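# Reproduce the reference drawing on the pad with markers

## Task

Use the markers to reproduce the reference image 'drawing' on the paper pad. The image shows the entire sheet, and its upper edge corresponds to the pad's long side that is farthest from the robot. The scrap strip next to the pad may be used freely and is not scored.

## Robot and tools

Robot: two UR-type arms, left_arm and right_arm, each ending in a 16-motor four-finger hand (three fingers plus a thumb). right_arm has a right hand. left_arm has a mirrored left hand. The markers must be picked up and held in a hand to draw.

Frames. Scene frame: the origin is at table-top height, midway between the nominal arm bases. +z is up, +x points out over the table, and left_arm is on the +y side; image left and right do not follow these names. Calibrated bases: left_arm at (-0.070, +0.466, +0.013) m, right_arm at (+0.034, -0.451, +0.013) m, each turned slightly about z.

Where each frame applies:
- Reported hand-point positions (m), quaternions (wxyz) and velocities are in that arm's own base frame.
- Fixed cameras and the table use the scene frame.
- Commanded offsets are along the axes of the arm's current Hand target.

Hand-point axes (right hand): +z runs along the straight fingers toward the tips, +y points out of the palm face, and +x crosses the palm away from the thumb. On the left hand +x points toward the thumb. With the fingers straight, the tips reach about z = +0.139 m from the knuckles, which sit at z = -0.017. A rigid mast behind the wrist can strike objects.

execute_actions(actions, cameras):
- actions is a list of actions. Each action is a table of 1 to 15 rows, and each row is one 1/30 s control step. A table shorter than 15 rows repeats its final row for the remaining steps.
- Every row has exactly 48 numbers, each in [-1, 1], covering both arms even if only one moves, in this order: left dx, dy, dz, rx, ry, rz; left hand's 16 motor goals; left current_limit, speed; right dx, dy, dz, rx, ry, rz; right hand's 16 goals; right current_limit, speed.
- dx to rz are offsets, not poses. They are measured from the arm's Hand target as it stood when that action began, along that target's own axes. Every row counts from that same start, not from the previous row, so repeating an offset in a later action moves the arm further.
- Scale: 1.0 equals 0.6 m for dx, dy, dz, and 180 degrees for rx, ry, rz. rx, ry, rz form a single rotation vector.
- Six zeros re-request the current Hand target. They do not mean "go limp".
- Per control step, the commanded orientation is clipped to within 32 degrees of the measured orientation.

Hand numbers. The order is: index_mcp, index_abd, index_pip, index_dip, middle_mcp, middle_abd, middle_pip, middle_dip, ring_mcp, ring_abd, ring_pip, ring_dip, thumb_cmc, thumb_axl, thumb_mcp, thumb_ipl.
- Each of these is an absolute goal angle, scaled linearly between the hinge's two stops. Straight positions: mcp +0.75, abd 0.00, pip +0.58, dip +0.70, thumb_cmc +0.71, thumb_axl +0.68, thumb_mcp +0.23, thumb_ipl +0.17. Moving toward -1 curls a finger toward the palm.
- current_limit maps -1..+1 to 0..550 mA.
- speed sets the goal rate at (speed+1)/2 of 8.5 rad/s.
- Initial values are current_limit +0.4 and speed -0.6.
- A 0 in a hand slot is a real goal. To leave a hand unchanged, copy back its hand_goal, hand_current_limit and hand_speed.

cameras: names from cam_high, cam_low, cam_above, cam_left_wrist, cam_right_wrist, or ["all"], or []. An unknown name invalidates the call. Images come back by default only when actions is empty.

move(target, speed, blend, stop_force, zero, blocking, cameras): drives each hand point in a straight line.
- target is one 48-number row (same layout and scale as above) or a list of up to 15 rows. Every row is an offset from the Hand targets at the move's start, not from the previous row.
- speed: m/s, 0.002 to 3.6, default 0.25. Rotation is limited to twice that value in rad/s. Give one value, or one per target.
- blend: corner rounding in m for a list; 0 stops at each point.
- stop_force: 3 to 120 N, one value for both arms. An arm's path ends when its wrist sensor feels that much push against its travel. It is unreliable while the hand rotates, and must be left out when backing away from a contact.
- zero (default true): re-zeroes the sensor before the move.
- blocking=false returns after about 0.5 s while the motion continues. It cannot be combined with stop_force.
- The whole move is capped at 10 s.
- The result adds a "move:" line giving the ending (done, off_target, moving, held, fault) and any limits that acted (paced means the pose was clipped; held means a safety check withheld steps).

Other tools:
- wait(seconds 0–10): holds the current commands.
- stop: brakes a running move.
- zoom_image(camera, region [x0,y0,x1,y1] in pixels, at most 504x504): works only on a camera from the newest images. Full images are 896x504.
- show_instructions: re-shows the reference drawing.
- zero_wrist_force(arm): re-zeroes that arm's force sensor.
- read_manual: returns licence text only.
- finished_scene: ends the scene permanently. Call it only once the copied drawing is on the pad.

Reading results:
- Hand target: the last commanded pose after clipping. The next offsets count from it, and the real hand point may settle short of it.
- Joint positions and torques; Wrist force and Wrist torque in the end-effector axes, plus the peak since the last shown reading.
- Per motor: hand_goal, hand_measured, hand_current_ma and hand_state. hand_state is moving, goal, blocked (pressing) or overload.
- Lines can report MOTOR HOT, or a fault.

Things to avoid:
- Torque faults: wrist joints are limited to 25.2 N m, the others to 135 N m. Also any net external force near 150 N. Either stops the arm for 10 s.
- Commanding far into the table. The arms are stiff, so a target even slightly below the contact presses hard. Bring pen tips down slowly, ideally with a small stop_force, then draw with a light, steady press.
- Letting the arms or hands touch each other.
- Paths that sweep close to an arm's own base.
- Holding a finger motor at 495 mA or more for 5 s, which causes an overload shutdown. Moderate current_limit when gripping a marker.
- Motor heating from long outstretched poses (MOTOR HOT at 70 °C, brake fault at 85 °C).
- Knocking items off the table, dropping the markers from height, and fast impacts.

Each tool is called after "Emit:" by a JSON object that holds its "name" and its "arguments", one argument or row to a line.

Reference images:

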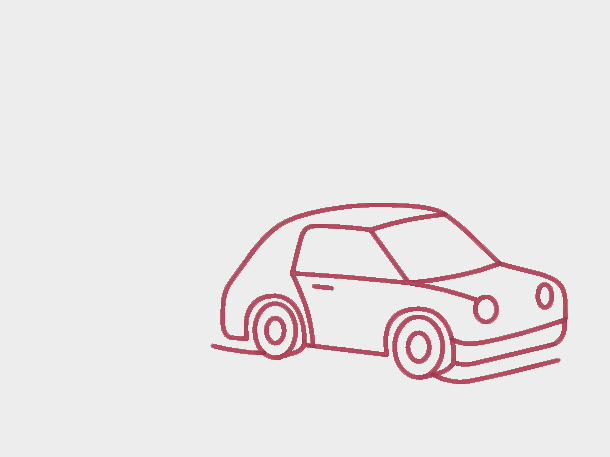

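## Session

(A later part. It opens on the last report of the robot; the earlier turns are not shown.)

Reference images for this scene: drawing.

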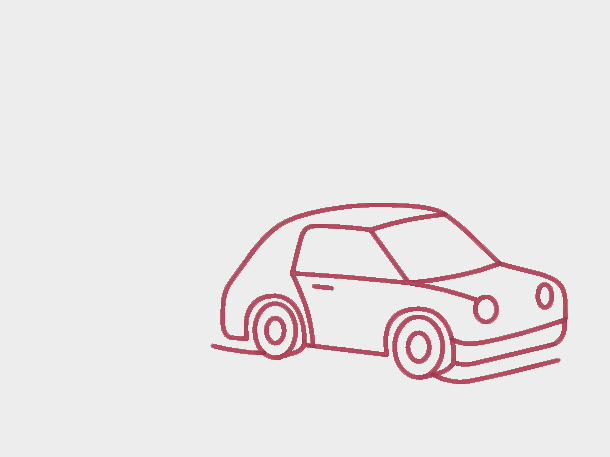

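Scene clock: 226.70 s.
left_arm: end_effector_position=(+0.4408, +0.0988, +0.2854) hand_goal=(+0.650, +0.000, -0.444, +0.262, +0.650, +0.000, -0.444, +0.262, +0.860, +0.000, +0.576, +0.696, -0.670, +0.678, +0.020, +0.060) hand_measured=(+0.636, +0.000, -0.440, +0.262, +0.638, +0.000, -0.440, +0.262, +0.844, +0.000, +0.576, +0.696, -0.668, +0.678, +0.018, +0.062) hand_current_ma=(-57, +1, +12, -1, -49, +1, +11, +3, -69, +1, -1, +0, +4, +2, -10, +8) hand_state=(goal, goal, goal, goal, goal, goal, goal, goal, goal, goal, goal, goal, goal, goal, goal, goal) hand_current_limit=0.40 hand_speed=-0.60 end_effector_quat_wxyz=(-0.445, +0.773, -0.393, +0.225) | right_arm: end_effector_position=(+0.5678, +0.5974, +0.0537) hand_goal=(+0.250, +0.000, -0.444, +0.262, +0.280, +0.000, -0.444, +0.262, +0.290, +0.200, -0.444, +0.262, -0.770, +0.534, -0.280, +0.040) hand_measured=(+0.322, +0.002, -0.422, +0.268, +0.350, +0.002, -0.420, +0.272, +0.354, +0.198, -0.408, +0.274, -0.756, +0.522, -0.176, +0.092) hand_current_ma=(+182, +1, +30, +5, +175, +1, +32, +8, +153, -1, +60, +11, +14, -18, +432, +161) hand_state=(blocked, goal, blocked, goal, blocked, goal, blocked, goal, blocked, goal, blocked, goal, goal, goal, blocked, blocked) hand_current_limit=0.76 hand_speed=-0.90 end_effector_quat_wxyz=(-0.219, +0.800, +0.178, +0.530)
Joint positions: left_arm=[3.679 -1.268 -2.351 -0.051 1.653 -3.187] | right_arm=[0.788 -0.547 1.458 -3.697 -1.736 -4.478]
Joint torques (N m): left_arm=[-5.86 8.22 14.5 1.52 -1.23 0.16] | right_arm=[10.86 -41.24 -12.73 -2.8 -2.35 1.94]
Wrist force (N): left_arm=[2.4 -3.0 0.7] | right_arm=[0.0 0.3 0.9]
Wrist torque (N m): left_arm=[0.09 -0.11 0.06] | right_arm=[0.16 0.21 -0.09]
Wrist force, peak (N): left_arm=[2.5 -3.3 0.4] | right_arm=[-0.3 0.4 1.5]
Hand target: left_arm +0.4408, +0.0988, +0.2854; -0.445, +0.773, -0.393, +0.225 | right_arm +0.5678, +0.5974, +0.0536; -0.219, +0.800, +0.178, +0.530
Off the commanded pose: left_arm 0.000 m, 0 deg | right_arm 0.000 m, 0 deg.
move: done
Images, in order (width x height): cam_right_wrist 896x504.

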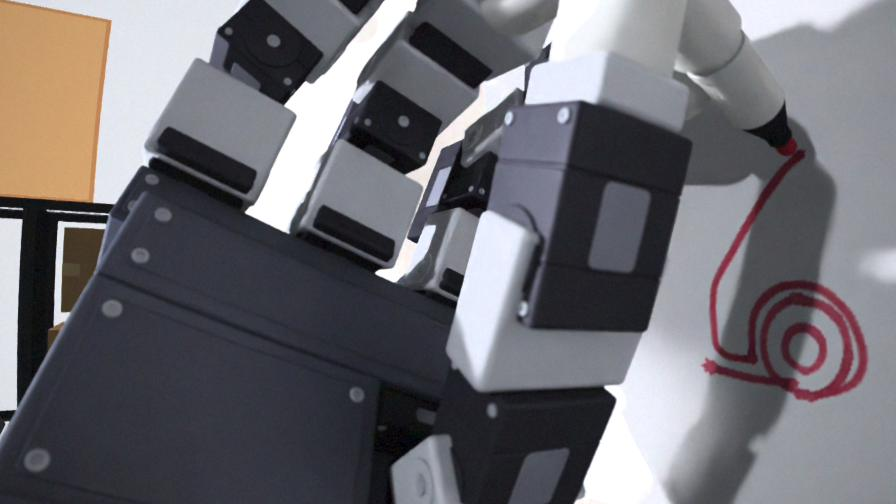

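Emit:
{"name": "move", "arguments": {
  "target": [
    [0,0,0,0,0,0,0.65,0,-0.445,0.261,0.65,0,-0.445,0.261,0.86,0,0.576,0.696,-0.671,0.678,0.02,0.06,0.4,-0.6,-0.0125,0.00035,0.0045,0,0,0,0.25,0,-0.445,0.261,0.28,0,-0.445,0.261,0.29,0.2,-0.445,0.261,-0.771,0.533,-0.28,0.04,0.76,-0.9],
    [0,0,0,0,0,0,0.65,0,-0.445,0.261,0.65,0,-0.445,0.261,0.86,0,0.576,0.696,-0.671,0.678,0.02,0.06,0.4,-0.6,-0.01048,0.0145,0.00319,0,0,0,0.25,0,-0.445,0.261,0.28,0,-0.445,0.261,0.29,0.2,-0.445,0.261,-0.771,0.533,-0.28,0.04,0.76,-0.9],
    [0,0,0,0,0,0,0.65,0,-0.445,0.261,0.65,0,-0.445,0.261,0.86,0,0.576,0.696,-0.671,0.678,0.02,0.06,0.4,-0.6,-0.00897,0.03117,-0.00065,0,0,0,0.25,0,-0.445,0.261,0.28,0,-0.445,0.261,0.29,0.2,-0.445,0.261,-0.771,0.533,-0.28,0.04,0.76,-0.9],
    [0,0,0,0,0,0,0.65,0,-0.445,0.261,0.65,0,-0.445,0.261,0.86,0,0.576,0.696,-0.671,0.678,0.02,0.06,0.4,-0.6,-0.00809,0.05091,-0.00772,0,0,0,0.25,0,-0.445,0.261,0.28,0,-0.445,0.261,0.29,0.2,-0.445,0.261,-0.771,0.533,-0.28,0.04,0.76,-0.9]
  ],
  "speed": [0.03,0.04,0.04,0.04],
  "blend": [0,0.003,0.003,0]
}}

Emit:
{"name": "move", "arguments": {
  "target": [0,0,0,0,0,0,0.65,0,-0.445,0.261,0.65,0,-0.445,0.261,0.86,0,0.576,0.696,-0.671,0.678,0.02,0.06,0.4,-0.6,0.01234,-0.00218,-0.00456,0,0,0,0.25,0,-0.445,0.261,0.28,0,-0.445,0.261,0.29,0.2,-0.445,0.261,-0.771,0.533,-0.28,0.04,0.76,-0.9],
  "speed": 0.1,
  "cameras": ["cam_right_wrist"]
}}

Scene clock: 228.97 s.
left_arm: end_effector_position=(+0.4408, +0.0988, +0.2854) hand_goal=(+0.650, +0.000, -0.444, +0.262, +0.650, +0.000, -0.444, +0.262, +0.860, +0.000, +0.576, +0.696, -0.670, +0.678, +0.020, +0.060) hand_measured=(+0.636, +0.000, -0.440, +0.262, +0.638, +0.000, -0.440, +0.262, +0.844, +0.000, +0.576, +0.696, -0.668, +0.678, +0.018, +0.062) hand_current_ma=(-57, +1, +12, -1, -49, +1, +11, +3, -69, +1, -1, +0, +4, +2, -10, +8) hand_state=(goal, goal, goal, goal, goal, goal, goal, goal, goal, goal, goal, goal, goal, goal, goal, goal) hand_current_limit=0.40 hand_speed=-0.60 end_effector_quat_wxyz=(-0.445, +0.773, -0.393, +0.225) | right_arm: end_effector_position=(+0.5783, +0.5688, +0.0459) hand_goal=(+0.250, +0.000, -0.444, +0.262, +0.280, +0.000, -0.444, +0.262, +0.290, +0.200, -0.444, +0.262, -0.770, +0.534, -0.280, +0.040) hand_measured=(+0.322, +0.002, -0.422, +0.268, +0.350, +0.002, -0.420, +0.272, +0.354, +0.198, -0.408, +0.274, -0.756, +0.522, -0.176, +0.092) hand_current_ma=(+182, +1, +30, +5, +175, +1, +32, +8, +153, -1, +60, +11, +14, -18, +432, +161) hand_state=(blocked, goal, blocked, goal, blocked, goal, blocked, goal, blocked, goal, blocked, goal, goal, goal, blocked, blocked) hand_current_limit=0.76 hand_speed=-0.90 end_effector_quat_wxyz=(-0.219, +0.800, +0.178, +0.530)
Joint positions: left_arm=[3.679 -1.268 -2.351 -0.051 1.653 -3.187] | right_arm=[0.743 -0.557 1.517 -3.75 -1.695 -4.493]
Joint torques (N m): left_arm=[-5.28 8.87 14.78 1.72 -1.2 0.24] | right_arm=[10.58 -40.89 -24.51 -0.21 -2.03 0.04]
Wrist force (N): left_arm=[2.3 -3.1 0.5] | right_arm=[0.1 0.3 0.9]
Wrist torque (N m): left_arm=[0.09 -0.10 0.05] | right_arm=[0.16 0.21 -0.04]
Wrist force, peak (N): left_arm=[2.4 -3.4 0.7] | right_arm=[1.3 0.4 1.0]
Hand target: left_arm +0.4408, +0.0988, +0.2854; -0.445, +0.773, -0.393, +0.225 | right_arm +0.5782, +0.5689, +0.0458; -0.219, +0.800, +0.178, +0.530
Off the commanded pose: left_arm 0.000 m, 0 deg | right_arm 0.000 m, 0 deg.
move: done

Scene clock: 229.67 s.
left_arm: end_effector_position=(+0.4408, +0.0988, +0.2854) hand_goal=(+0.650, +0.000, -0.444, +0.262, +0.650, +0.000, -0.444, +0.262, +0.860, +0.000, +0.576, +0.696, -0.670, +0.678, +0.020, +0.060) hand_measured=(+0.636, +0.000, -0.440, +0.262, +0.638, +0.000, -0.440, +0.262, +0.844, +0.000, +0.576, +0.696, -0.668, +0.678, +0.018, +0.062) hand_current_ma=(-57, +1, +12, -1, -49, +1, +11, +3, -69, +1, -1, +0, +4, +2, -10, +8) hand_state=(goal, goal, goal, goal, goal, goal, goal, goal, goal, goal, goal, goal, goal, goal, goal, goal) hand_current_limit=0.40 hand_speed=-0.60 end_effector_quat_wxyz=(-0.445, +0.773, -0.393, +0.225) | right_arm: end_effector_position=(+0.5782, +0.5689, +0.0538) hand_goal=(+0.250, +0.000, -0.444, +0.262, +0.280, +0.000, -0.444, +0.262, +0.290, +0.200, -0.444, +0.262, -0.770, +0.534, -0.280, +0.040) hand_measured=(+0.322, +0.002, -0.422, +0.268, +0.350, +0.002, -0.420, +0.272, +0.354, +0.198, -0.408, +0.274, -0.756, +0.522, -0.176, +0.092) hand_current_ma=(+182, +1, +30, +5, +175, +1, +32, +8, +153, -1, +60, +11, +14, -18, +432, +161) hand_state=(blocked, goal, blocked, goal, blocked, goal, blocked, goal, blocked, goal, blocked, goal, goal, goal, blocked, blocked) hand_current_limit=0.76 hand_speed=-0.90 end_effector_quat_wxyz=(-0.219, +0.800, +0.178, +0.530)
Joint positions: left_arm=[3.679 -1.268 -2.351 -0.051 1.653 -3.187] | right_arm=[0.743 -0.572 1.522 -3.738 -1.695 -4.493]
Joint torques (N m): left_arm=[-6.36 8.77 16.3 1.63 -1.03 0.1] | right_arm=[10.96 -42.4 -11.26 -2.7 -2.23 1.91]
Wrist force (N): left_arm=[2.2 -2.8 0.9] | right_arm=[-0.1 0.3 0.8]
Wrist torque (N m): left_arm=[0.11 -0.08 0.04] | right_arm=[0.15 0.23 -0.06]
Wrist force, peak (N): left_arm=[2.5 -3.2 0.5] | right_arm=[-0.5 0.4 1.2]
Hand target: left_arm +0.4408, +0.0988, +0.2854; -0.445, +0.773, -0.393, +0.225 | right_arm +0.5782, +0.5689, +0.0538; -0.219, +0.800, +0.178, +0.530
Off the commanded pose: left_arm 0.000 m, 0 deg | right_arm 0.000 m, 0 deg.
move: done
Images, in order (width x height): cam_right_wrist 896x504.

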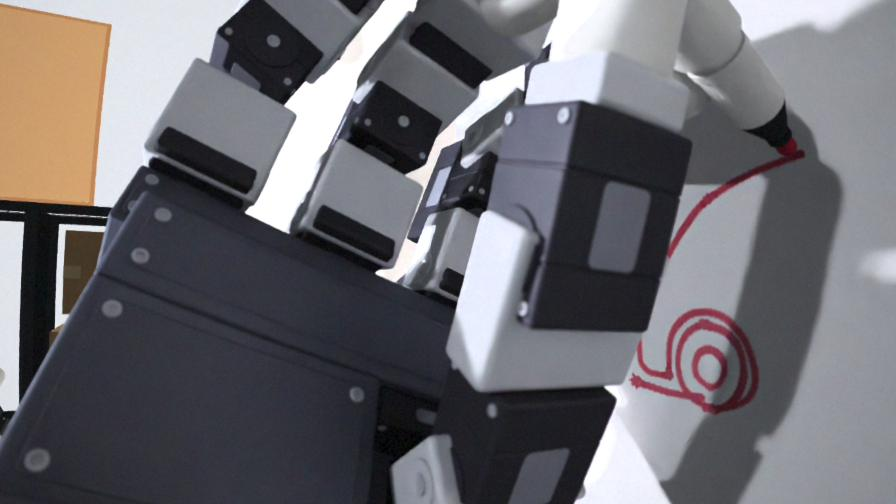

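Emit:
{"name": "move", "arguments": {
  "target": [
    [0,0,0,0,0,0,0.65,0,-0.445,0.261,0.65,0,-0.445,0.261,0.86,0,0.576,0.696,-0.671,0.678,0.02,0.06,0.4,-0.6,-0.01256,0.00063,0.00521,0,0,0,0.25,0,-0.445,0.261,0.28,0,-0.445,0.261,0.29,0.2,-0.445,0.261,-0.771,0.533,-0.28,0.04,0.76,-0.9],
    [0,0,0,0,0,0,0.65,0,-0.445,0.261,0.65,0,-0.445,0.261,0.86,0,0.576,0.696,-0.671,0.678,0.02,0.06,0.4,-0.6,-0.0121,0.02143,-0.00348,0,0,0,0.25,0,-0.445,0.261,0.28,0,-0.445,0.261,0.29,0.2,-0.445,0.261,-0.771,0.533,-0.28,0.04,0.76,-0.9],
    [0,0,0,0,0,0,0.65,0,-0.445,0.261,0.65,0,-0.445,0.261,0.86,0,0.576,0.696,-0.671,0.678,0.02,0.06,0.4,-0.6,-0.01211,0.04013,-0.01265,0,0,0,0.25,0,-0.445,0.261,0.28,0,-0.445,0.261,0.29,0.2,-0.445,0.261,-0.771,0.533,-0.28,0.04,0.76,-0.9],
    [0,0,0,0,0,0,0.65,0,-0.445,0.261,0.65,0,-0.445,0.261,0.86,0,0.576,0.696,-0.671,0.678,0.02,0.06,0.4,-0.6,-0.01241,0.057,-0.02178,0,0,0,0.25,0,-0.445,0.261,0.28,0,-0.445,0.261,0.29,0.2,-0.445,0.261,-0.771,0.533,-0.28,0.04,0.76,-0.9],
    [0,0,0,0,0,0,0.65,0,-0.445,0.261,0.65,0,-0.445,0.261,0.86,0,0.576,0.696,-0.671,0.678,0.02,0.06,0.4,-0.6,-0.01341,0.06796,-0.02971,0,0,0,0.25,0,-0.445,0.261,0.28,0,-0.445,0.261,0.29,0.2,-0.445,0.261,-0.771,0.533,-0.28,0.04,0.76,-0.9],
    [0,0,0,0,0,0,0.65,0,-0.445,0.261,0.65,0,-0.445,0.261,0.86,0,0.576,0.696,-0.671,0.678,0.02,0.06,0.4,-0.6,-0.01502,0.07524,-0.03757,0,0,0,0.25,0,-0.445,0.261,0.28,0,-0.445,0.261,0.29,0.2,-0.445,0.261,-0.771,0.533,-0.28,0.04,0.76,-0.9]
  ],
  "speed": [0.03,0.04,0.04,0.04,0.04,0.04],
  "blend": [0,0.003,0.003,0.003,0.002,0]
}}

Emit:
{"name": "move", "arguments": {
  "target": [0,0,0,0,0,0,0.65,0,-0.445,0.261,0.65,0,-0.445,0.261,0.86,0,0.576,0.696,-0.671,0.678,0.02,0.06,0.4,-0.6,0.01234,-0.00218,-0.00456,0,0,0,0.25,0,-0.445,0.261,0.28,0,-0.445,0.261,0.29,0.2,-0.445,0.261,-0.771,0.533,-0.28,0.04,0.76,-0.9],
  "speed": 0.1,
  "cameras": ["cam_right_wrist"]
}}

Scene clock: 232.93 s.
left_arm: end_effector_position=(+0.4408, +0.0988, +0.2854) hand_goal=(+0.650, +0.000, -0.444, +0.262, +0.650, +0.000, -0.444, +0.262, +0.860, +0.000, +0.576, +0.696, -0.670, +0.678, +0.020, +0.060) hand_measured=(+0.636, +0.000, -0.440, +0.262, +0.638, +0.000, -0.440, +0.262, +0.844, +0.000, +0.576, +0.696, -0.668, +0.678, +0.018, +0.062) hand_current_ma=(-57, +1, +12, -1, -49, +1, +11, +3, -69, +1, -1, +0, +4, +2, -10, +8) hand_state=(goal, goal, goal, goal, goal, goal, goal, goal, goal, goal, goal, goal, goal, goal, goal, goal) hand_current_limit=0.40 hand_speed=-0.60 end_effector_quat_wxyz=(-0.445, +0.773, -0.393, +0.225) | right_arm: end_effector_position=(+0.5809, +0.5183, +0.0459) hand_goal=(+0.250, +0.000, -0.444, +0.262, +0.280, +0.000, -0.444, +0.262, +0.290, +0.200, -0.444, +0.262, -0.770, +0.534, -0.280, +0.040) hand_measured=(+0.322, +0.002, -0.422, +0.268, +0.350, +0.002, -0.420, +0.272, +0.354, +0.198, -0.408, +0.274, -0.756, +0.522, -0.176, +0.092) hand_current_ma=(+182, +1, +30, +5, +175, +1, +32, +8, +153, -1, +60, +11, +14, -18, +432, +161) hand_state=(blocked, goal, blocked, goal, blocked, goal, blocked, goal, blocked, goal, blocked, goal, goal, goal, blocked, blocked) hand_current_limit=0.76 hand_speed=-0.90 end_effector_quat_wxyz=(-0.219, +0.800, +0.178, +0.530) end_effector_velocity=(+0.001, +0.001, +0.000) end_effector_angular_velocity=(-0.002, +0.002, -0.001)
Joint positions: left_arm=[3.679 -1.268 -2.351 -0.051 1.653 -3.187] | right_arm=[0.677 -0.607 1.652 -3.836 -1.632 -4.516]
Joint velocities: left_arm=[within noise] | right_arm=[0.001 0.001 -0.004 0.006 -0.002 0.001]
Joint torques (N m): left_arm=[-5.33 8.07 16.01 1.53 -0.98 0.11] | right_arm=[10.33 -39.57 -24.07 -0.34 -2.38 -0.67]
Wrist force (N): left_arm=[2.3 -3.0 0.6] | right_arm=[-0.1 0.2 0.8]
Wrist torque (N m): left_arm=[0.11 -0.10 0.05] | right_arm=[0.16 0.22 -0.04]
Wrist force, peak (N): left_arm=[2.2 -3.5 0.7] | right_arm=[1.6 0.4 0.9]
Hand target: left_arm +0.4408, +0.0988, +0.2854; -0.445, +0.773, -0.393, +0.225 | right_arm +0.5808, +0.5184, +0.0458; -0.219, +0.800, +0.178, +0.530
Off the commanded pose: left_arm 0.000 m, 0 deg | right_arm 0.000 m, 0 deg.
move: done

Scene clock: 233.63 s.
left_arm: end_effector_position=(+0.4408, +0.0988, +0.2854) hand_goal=(+0.650, +0.000, -0.444, +0.262, +0.650, +0.000, -0.444, +0.262, +0.860, +0.000, +0.576, +0.696, -0.670, +0.678, +0.020, +0.060) hand_measured=(+0.636, +0.000, -0.440, +0.262, +0.638, +0.000, -0.440, +0.262, +0.844, +0.000, +0.576, +0.696, -0.668, +0.678, +0.018, +0.062) hand_current_ma=(-57, +1, +12, -1, -49, +1, +11, +3, -69, +1, -1, +0, +4, +2, -10, +8) hand_state=(goal, goal, goal, goal, goal, goal, goal, goal, goal, goal, goal, goal, goal, goal, goal, goal) hand_current_limit=0.40 hand_speed=-0.60 end_effector_quat_wxyz=(-0.445, +0.773, -0.393, +0.225) | right_arm: end_effector_position=(+0.5808, +0.5184, +0.0539) hand_goal=(+0.250, +0.000, -0.444, +0.262, +0.280, +0.000, -0.444, +0.262, +0.290, +0.200, -0.444, +0.262, -0.770, +0.534, -0.280, +0.040) hand_measured=(+0.322, +0.002, -0.422, +0.268, +0.350, +0.002, -0.420, +0.272, +0.354, +0.198, -0.408, +0.274, -0.756, +0.522, -0.176, +0.092) hand_current_ma=(+182, +1, +30, +5, +175, +1, +32, +8, +153, -1, +60, +11, +14, -18, +432, +161) hand_state=(blocked, goal, blocked, goal, blocked, goal, blocked, goal, blocked, goal, blocked, goal, goal, goal, blocked, blocked) hand_current_limit=0.76 hand_speed=-0.90 end_effector_quat_wxyz=(-0.219, +0.800, +0.178, +0.530)
Joint positions: left_arm=[3.679 -1.268 -2.351 -0.051 1.653 -3.187] | right_arm=[0.677 -0.623 1.657 -3.824 -1.632 -4.516]
Joint torques (N m): left_arm=[-5.32 8.14 15.4 1.67 -1.15 -0.05] | right_arm=[10.58 -39.33 -9.01 -2.94 -2.12 1.87]
Wrist force (N): left_arm=[2.2 -3.0 0.3] | right_arm=[-0.1 0.4 0.8]
Wrist torque (N m): left_arm=[0.12 -0.08 0.04] | right_arm=[0.20 0.22 -0.05]
Wrist force, peak (N): left_arm=[2.4 -3.2 0.6] | right_arm=[-0.1 0.6 0.9]
Hand target: left_arm +0.4408, +0.0988, +0.2854; -0.445, +0.773, -0.393, +0.225 | right_arm +0.5808, +0.5184, +0.0538; -0.219, +0.800, +0.178, +0.530
Off the commanded pose: left_arm 0.000 m, 0 deg | right_arm 0.000 m, 0 deg.
move: done
Images, in order (width x height): cam_right_wrist 896x504.

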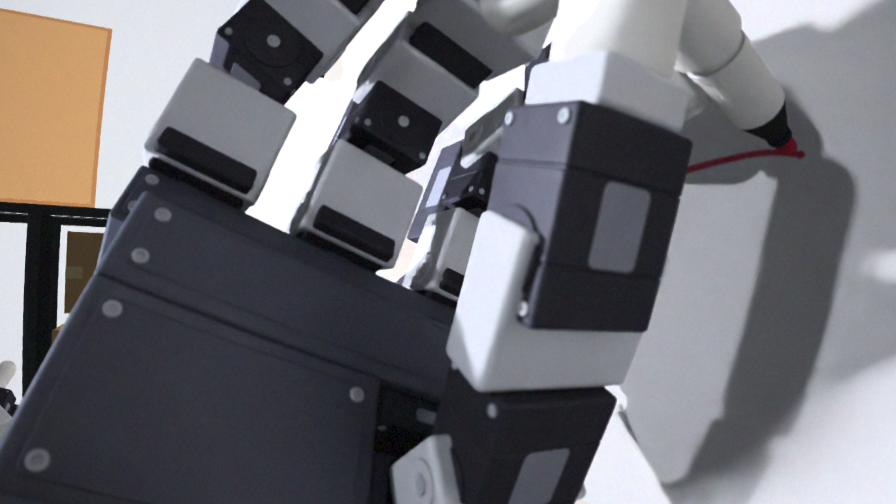

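Emit:
{"name": "move", "arguments": {
  "target": [
    [0,0,0,0,0,0,0.65,0,-0.445,0.261,0.65,0,-0.445,0.261,0.86,0,0.576,0.696,-0.671,0.678,0.02,0.06,0.4,-0.6,-0.01243,0.00172,0.00553,0,0,0,0.25,0,-0.445,0.261,0.28,0,-0.445,0.261,0.29,0.2,-0.445,0.261,-0.771,0.533,-0.28,0.04,0.76,-0.9],
    [0,0,0,0,0,0,0.65,0,-0.445,0.261,0.65,0,-0.445,0.261,0.86,0,0.576,0.696,-0.671,0.678,0.02,0.06,0.4,-0.6,-0.01967,0.01273,-0.01934,0,0,0,0.25,0,-0.445,0.261,0.28,0,-0.445,0.261,0.29,0.2,-0.445,0.261,-0.771,0.533,-0.28,0.04,0.76,-0.9],
    [0,0,0,0,0,0,0.65,0,-0.445,0.261,0.65,0,-0.445,0.261,0.86,0,0.576,0.696,-0.671,0.678,0.02,0.06,0.4,-0.6,-0.02829,0.02526,-0.04866,0,0,0,0.25,0,-0.445,0.261,0.28,0,-0.445,0.261,0.29,0.2,-0.445,0.261,-0.771,0.533,-0.28,0.04,0.76,-0.9],
    [0,0,0,0,0,0,0.65,0,-0.445,0.261,0.65,0,-0.445,0.261,0.86,0,0.576,0.696,-0.671,0.678,0.02,0.06,0.4,-0.6,-0.02977,0.03571,-0.05763,0,0,0,0.25,0,-0.445,0.261,0.28,0,-0.445,0.261,0.29,0.2,-0.445,0.261,-0.771,0.533,-0.28,0.04,0.76,-0.9],
    [0,0,0,0,0,0,0.65,0,-0.445,0.261,0.65,0,-0.445,0.261,0.86,0,0.576,0.696,-0.671,0.678,0.02,0.06,0.4,-0.6,-0.03108,0.04558,-0.06588,0,0,0,0.25,0,-0.445,0.261,0.28,0,-0.445,0.261,0.29,0.2,-0.445,0.261,-0.771,0.533,-0.28,0.04,0.76,-0.9],
    [0,0,0,0,0,0,0.65,0,-0.445,0.261,0.65,0,-0.445,0.261,0.86,0,0.576,0.696,-0.671,0.678,0.02,0.06,0.4,-0.6,-0.03255,0.05603,-0.07485,0,0,0,0.25,0,-0.445,0.261,0.28,0,-0.445,0.261,0.29,0.2,-0.445,0.261,-0.771,0.533,-0.28,0.04,0.76,-0.9]
  ],
  "speed": [0.03,0.04,0.04,0.04,0.04,0.04],
  "blend": [0,0.003,0.001,0.003,0.003,0]
}}

Emit:
{"name": "move", "arguments": {
  "target": [0,0,0,0,0,0,0.65,0,-0.445,0.261,0.65,0,-0.445,0.261,0.86,0,0.576,0.696,-0.671,0.678,0.02,0.06,0.4,-0.6,0.01234,-0.00218,-0.00456,0,0,0,0.25,0,-0.445,0.261,0.28,0,-0.445,0.261,0.29,0.2,-0.445,0.261,-0.771,0.533,-0.28,0.04,0.76,-0.9],
  "speed": 0.1,
  "cameras": ["cam_right_wrist"]
}}

Scene clock: 237.00 s.
left_arm: end_effector_position=(+0.4408, +0.0988, +0.2854) hand_goal=(+0.650, +0.000, -0.444, +0.262, +0.650, +0.000, -0.444, +0.262, +0.860, +0.000, +0.576, +0.696, -0.670, +0.678, +0.020, +0.060) hand_measured=(+0.636, +0.000, -0.440, +0.262, +0.638, +0.000, -0.440, +0.262, +0.844, +0.000, +0.576, +0.696, -0.668, +0.678, +0.018, +0.062) hand_current_ma=(-57, +1, +12, -1, -49, +1, +11, +3, -69, +1, -1, +0, +4, +2, -10, +8) hand_state=(goal, goal, goal, goal, goal, goal, goal, goal, goal, goal, goal, goal, goal, goal, goal, goal) hand_current_limit=0.40 hand_speed=-0.60 end_effector_quat_wxyz=(-0.445, +0.773, -0.393, +0.225) | right_arm: end_effector_position=(+0.5564, +0.4648, +0.0458) hand_goal=(+0.250, +0.000, -0.444, +0.262, +0.280, +0.000, -0.444, +0.262, +0.290, +0.200, -0.444, +0.262, -0.770, +0.534, -0.280, +0.040) hand_measured=(+0.322, +0.002, -0.422, +0.270, +0.350, +0.002, -0.420, +0.272, +0.354, +0.198, -0.408, +0.274, -0.756, +0.522, -0.176, +0.092) hand_current_ma=(+182, +1, +30, +5, +175, +1, +32, +8, +153, -1, +60, +11, +14, -18, +432, +161) hand_state=(blocked, goal, blocked, goal, blocked, goal, blocked, goal, blocked, goal, blocked, goal, goal, goal, blocked, blocked) hand_current_limit=0.76 hand_speed=-0.90 end_effector_quat_wxyz=(-0.219, +0.800, +0.178, +0.530) end_effector_velocity=(+0.000, +0.000, +0.000) end_effector_angular_velocity=(-0.003, +0.000, -0.004)
Joint positions: left_arm=[3.679 -1.268 -2.351 -0.051 1.653 -3.187] | right_arm=[0.626 -0.67 1.837 -3.959 -1.585 -4.534]
Joint velocities: left_arm=[within noise] | right_arm=[0.002 0 -0.003 0.004 -0.006 0]
Joint torques (N m): left_arm=[-5.34 8.31 16.03 1.54 -1.21 -0.09] | right_arm=[10.49 -35.5 -20.85 -0.27 -1.96 0.16]
Wrist force (N): left_arm=[2.2 -3.0 0.7] | right_arm=[0.1 -0.1 0.9]
Wrist torque (N m): left_arm=[0.10 -0.08 0.04] | right_arm=[0.12 0.20 -0.02]
Wrist force, peak (N): left_arm=[2.6 -3.2 0.5] | right_arm=[1.3 0.2 1.3]
Hand target: left_arm +0.4408, +0.0988, +0.2854; -0.445, +0.773, -0.393, +0.225 | right_arm +0.5563, +0.4649, +0.0457; -0.219, +0.800, +0.178, +0.530
Off the commanded pose: left_arm 0.000 m, 0 deg | right_arm 0.000 m, 0 deg.
move: done

Scene clock: 237.70 s.
left_arm: end_effector_position=(+0.4408, +0.0988, +0.2854) hand_goal=(+0.650, +0.000, -0.444, +0.262, +0.650, +0.000, -0.444, +0.262, +0.860, +0.000, +0.576, +0.696, -0.670, +0.678, +0.020, +0.060) hand_measured=(+0.636, +0.000, -0.440, +0.262, +0.638, +0.000, -0.440, +0.262, +0.844, +0.000, +0.576, +0.696, -0.668, +0.678, +0.018, +0.062) hand_current_ma=(-57, +1, +12, -1, -49, +1, +11, +3, -69, +1, -1, +0, +4, +2, -10, +8) hand_state=(goal, goal, goal, goal, goal, goal, goal, goal, goal, goal, goal, goal, goal, goal, goal, goal) hand_current_limit=0.40 hand_speed=-0.60 end_effector_quat_wxyz=(-0.445, +0.773, -0.393, +0.225) | right_arm: end_effector_position=(+0.5563, +0.4649, +0.0537) hand_goal=(+0.250, +0.000, -0.444, +0.262, +0.280, +0.000, -0.444, +0.262, +0.290, +0.200, -0.444, +0.262, -0.770, +0.534, -0.280, +0.040) hand_measured=(+0.322, +0.002, -0.422, +0.270, +0.350, +0.002, -0.420, +0.272, +0.354, +0.198, -0.408, +0.274, -0.756, +0.522, -0.176, +0.092) hand_current_ma=(+182, +1, +30, +5, +175, +1, +32, +8, +153, -1, +60, +11, +14, -18, +432, +161) hand_state=(blocked, goal, blocked, goal, blocked, goal, blocked, goal, blocked, goal, blocked, goal, goal, goal, blocked, blocked) hand_current_limit=0.76 hand_speed=-0.90 end_effector_quat_wxyz=(-0.219, +0.800, +0.178, +0.530)
Joint positions: left_arm=[3.679 -1.268 -2.351 -0.051 1.653 -3.187] | right_arm=[0.627 -0.687 1.841 -3.945 -1.585 -4.533]
Joint torques (N m): left_arm=[-6.22 8.01 16.23 1.59 -0.89 0] | right_arm=[10.06 -34.36 -7.87 -3.37 -2.14 1.93]
Wrist force (N): left_arm=[2.1 -3.0 0.6] | right_arm=[-0.2 0.1 0.7]
Wrist torque (N m): left_arm=[0.10 -0.06 0.04] | right_arm=[0.17 0.24 -0.05]
Wrist force, peak (N): left_arm=[2.4 -3.3 0.7] | right_arm=[0.1 -0.2 1.1]
Hand target: left_arm +0.4408, +0.0988, +0.2854; -0.445, +0.773, -0.393, +0.225 | right_arm +0.5563, +0.4649, +0.0537; -0.219, +0.800, +0.178, +0.530
Off the commanded pose: left_arm 0.000 m, 0 deg | right_arm 0.000 m, 0 deg.
move: done
Images, in order (width x height): cam_right_wrist 896x504.

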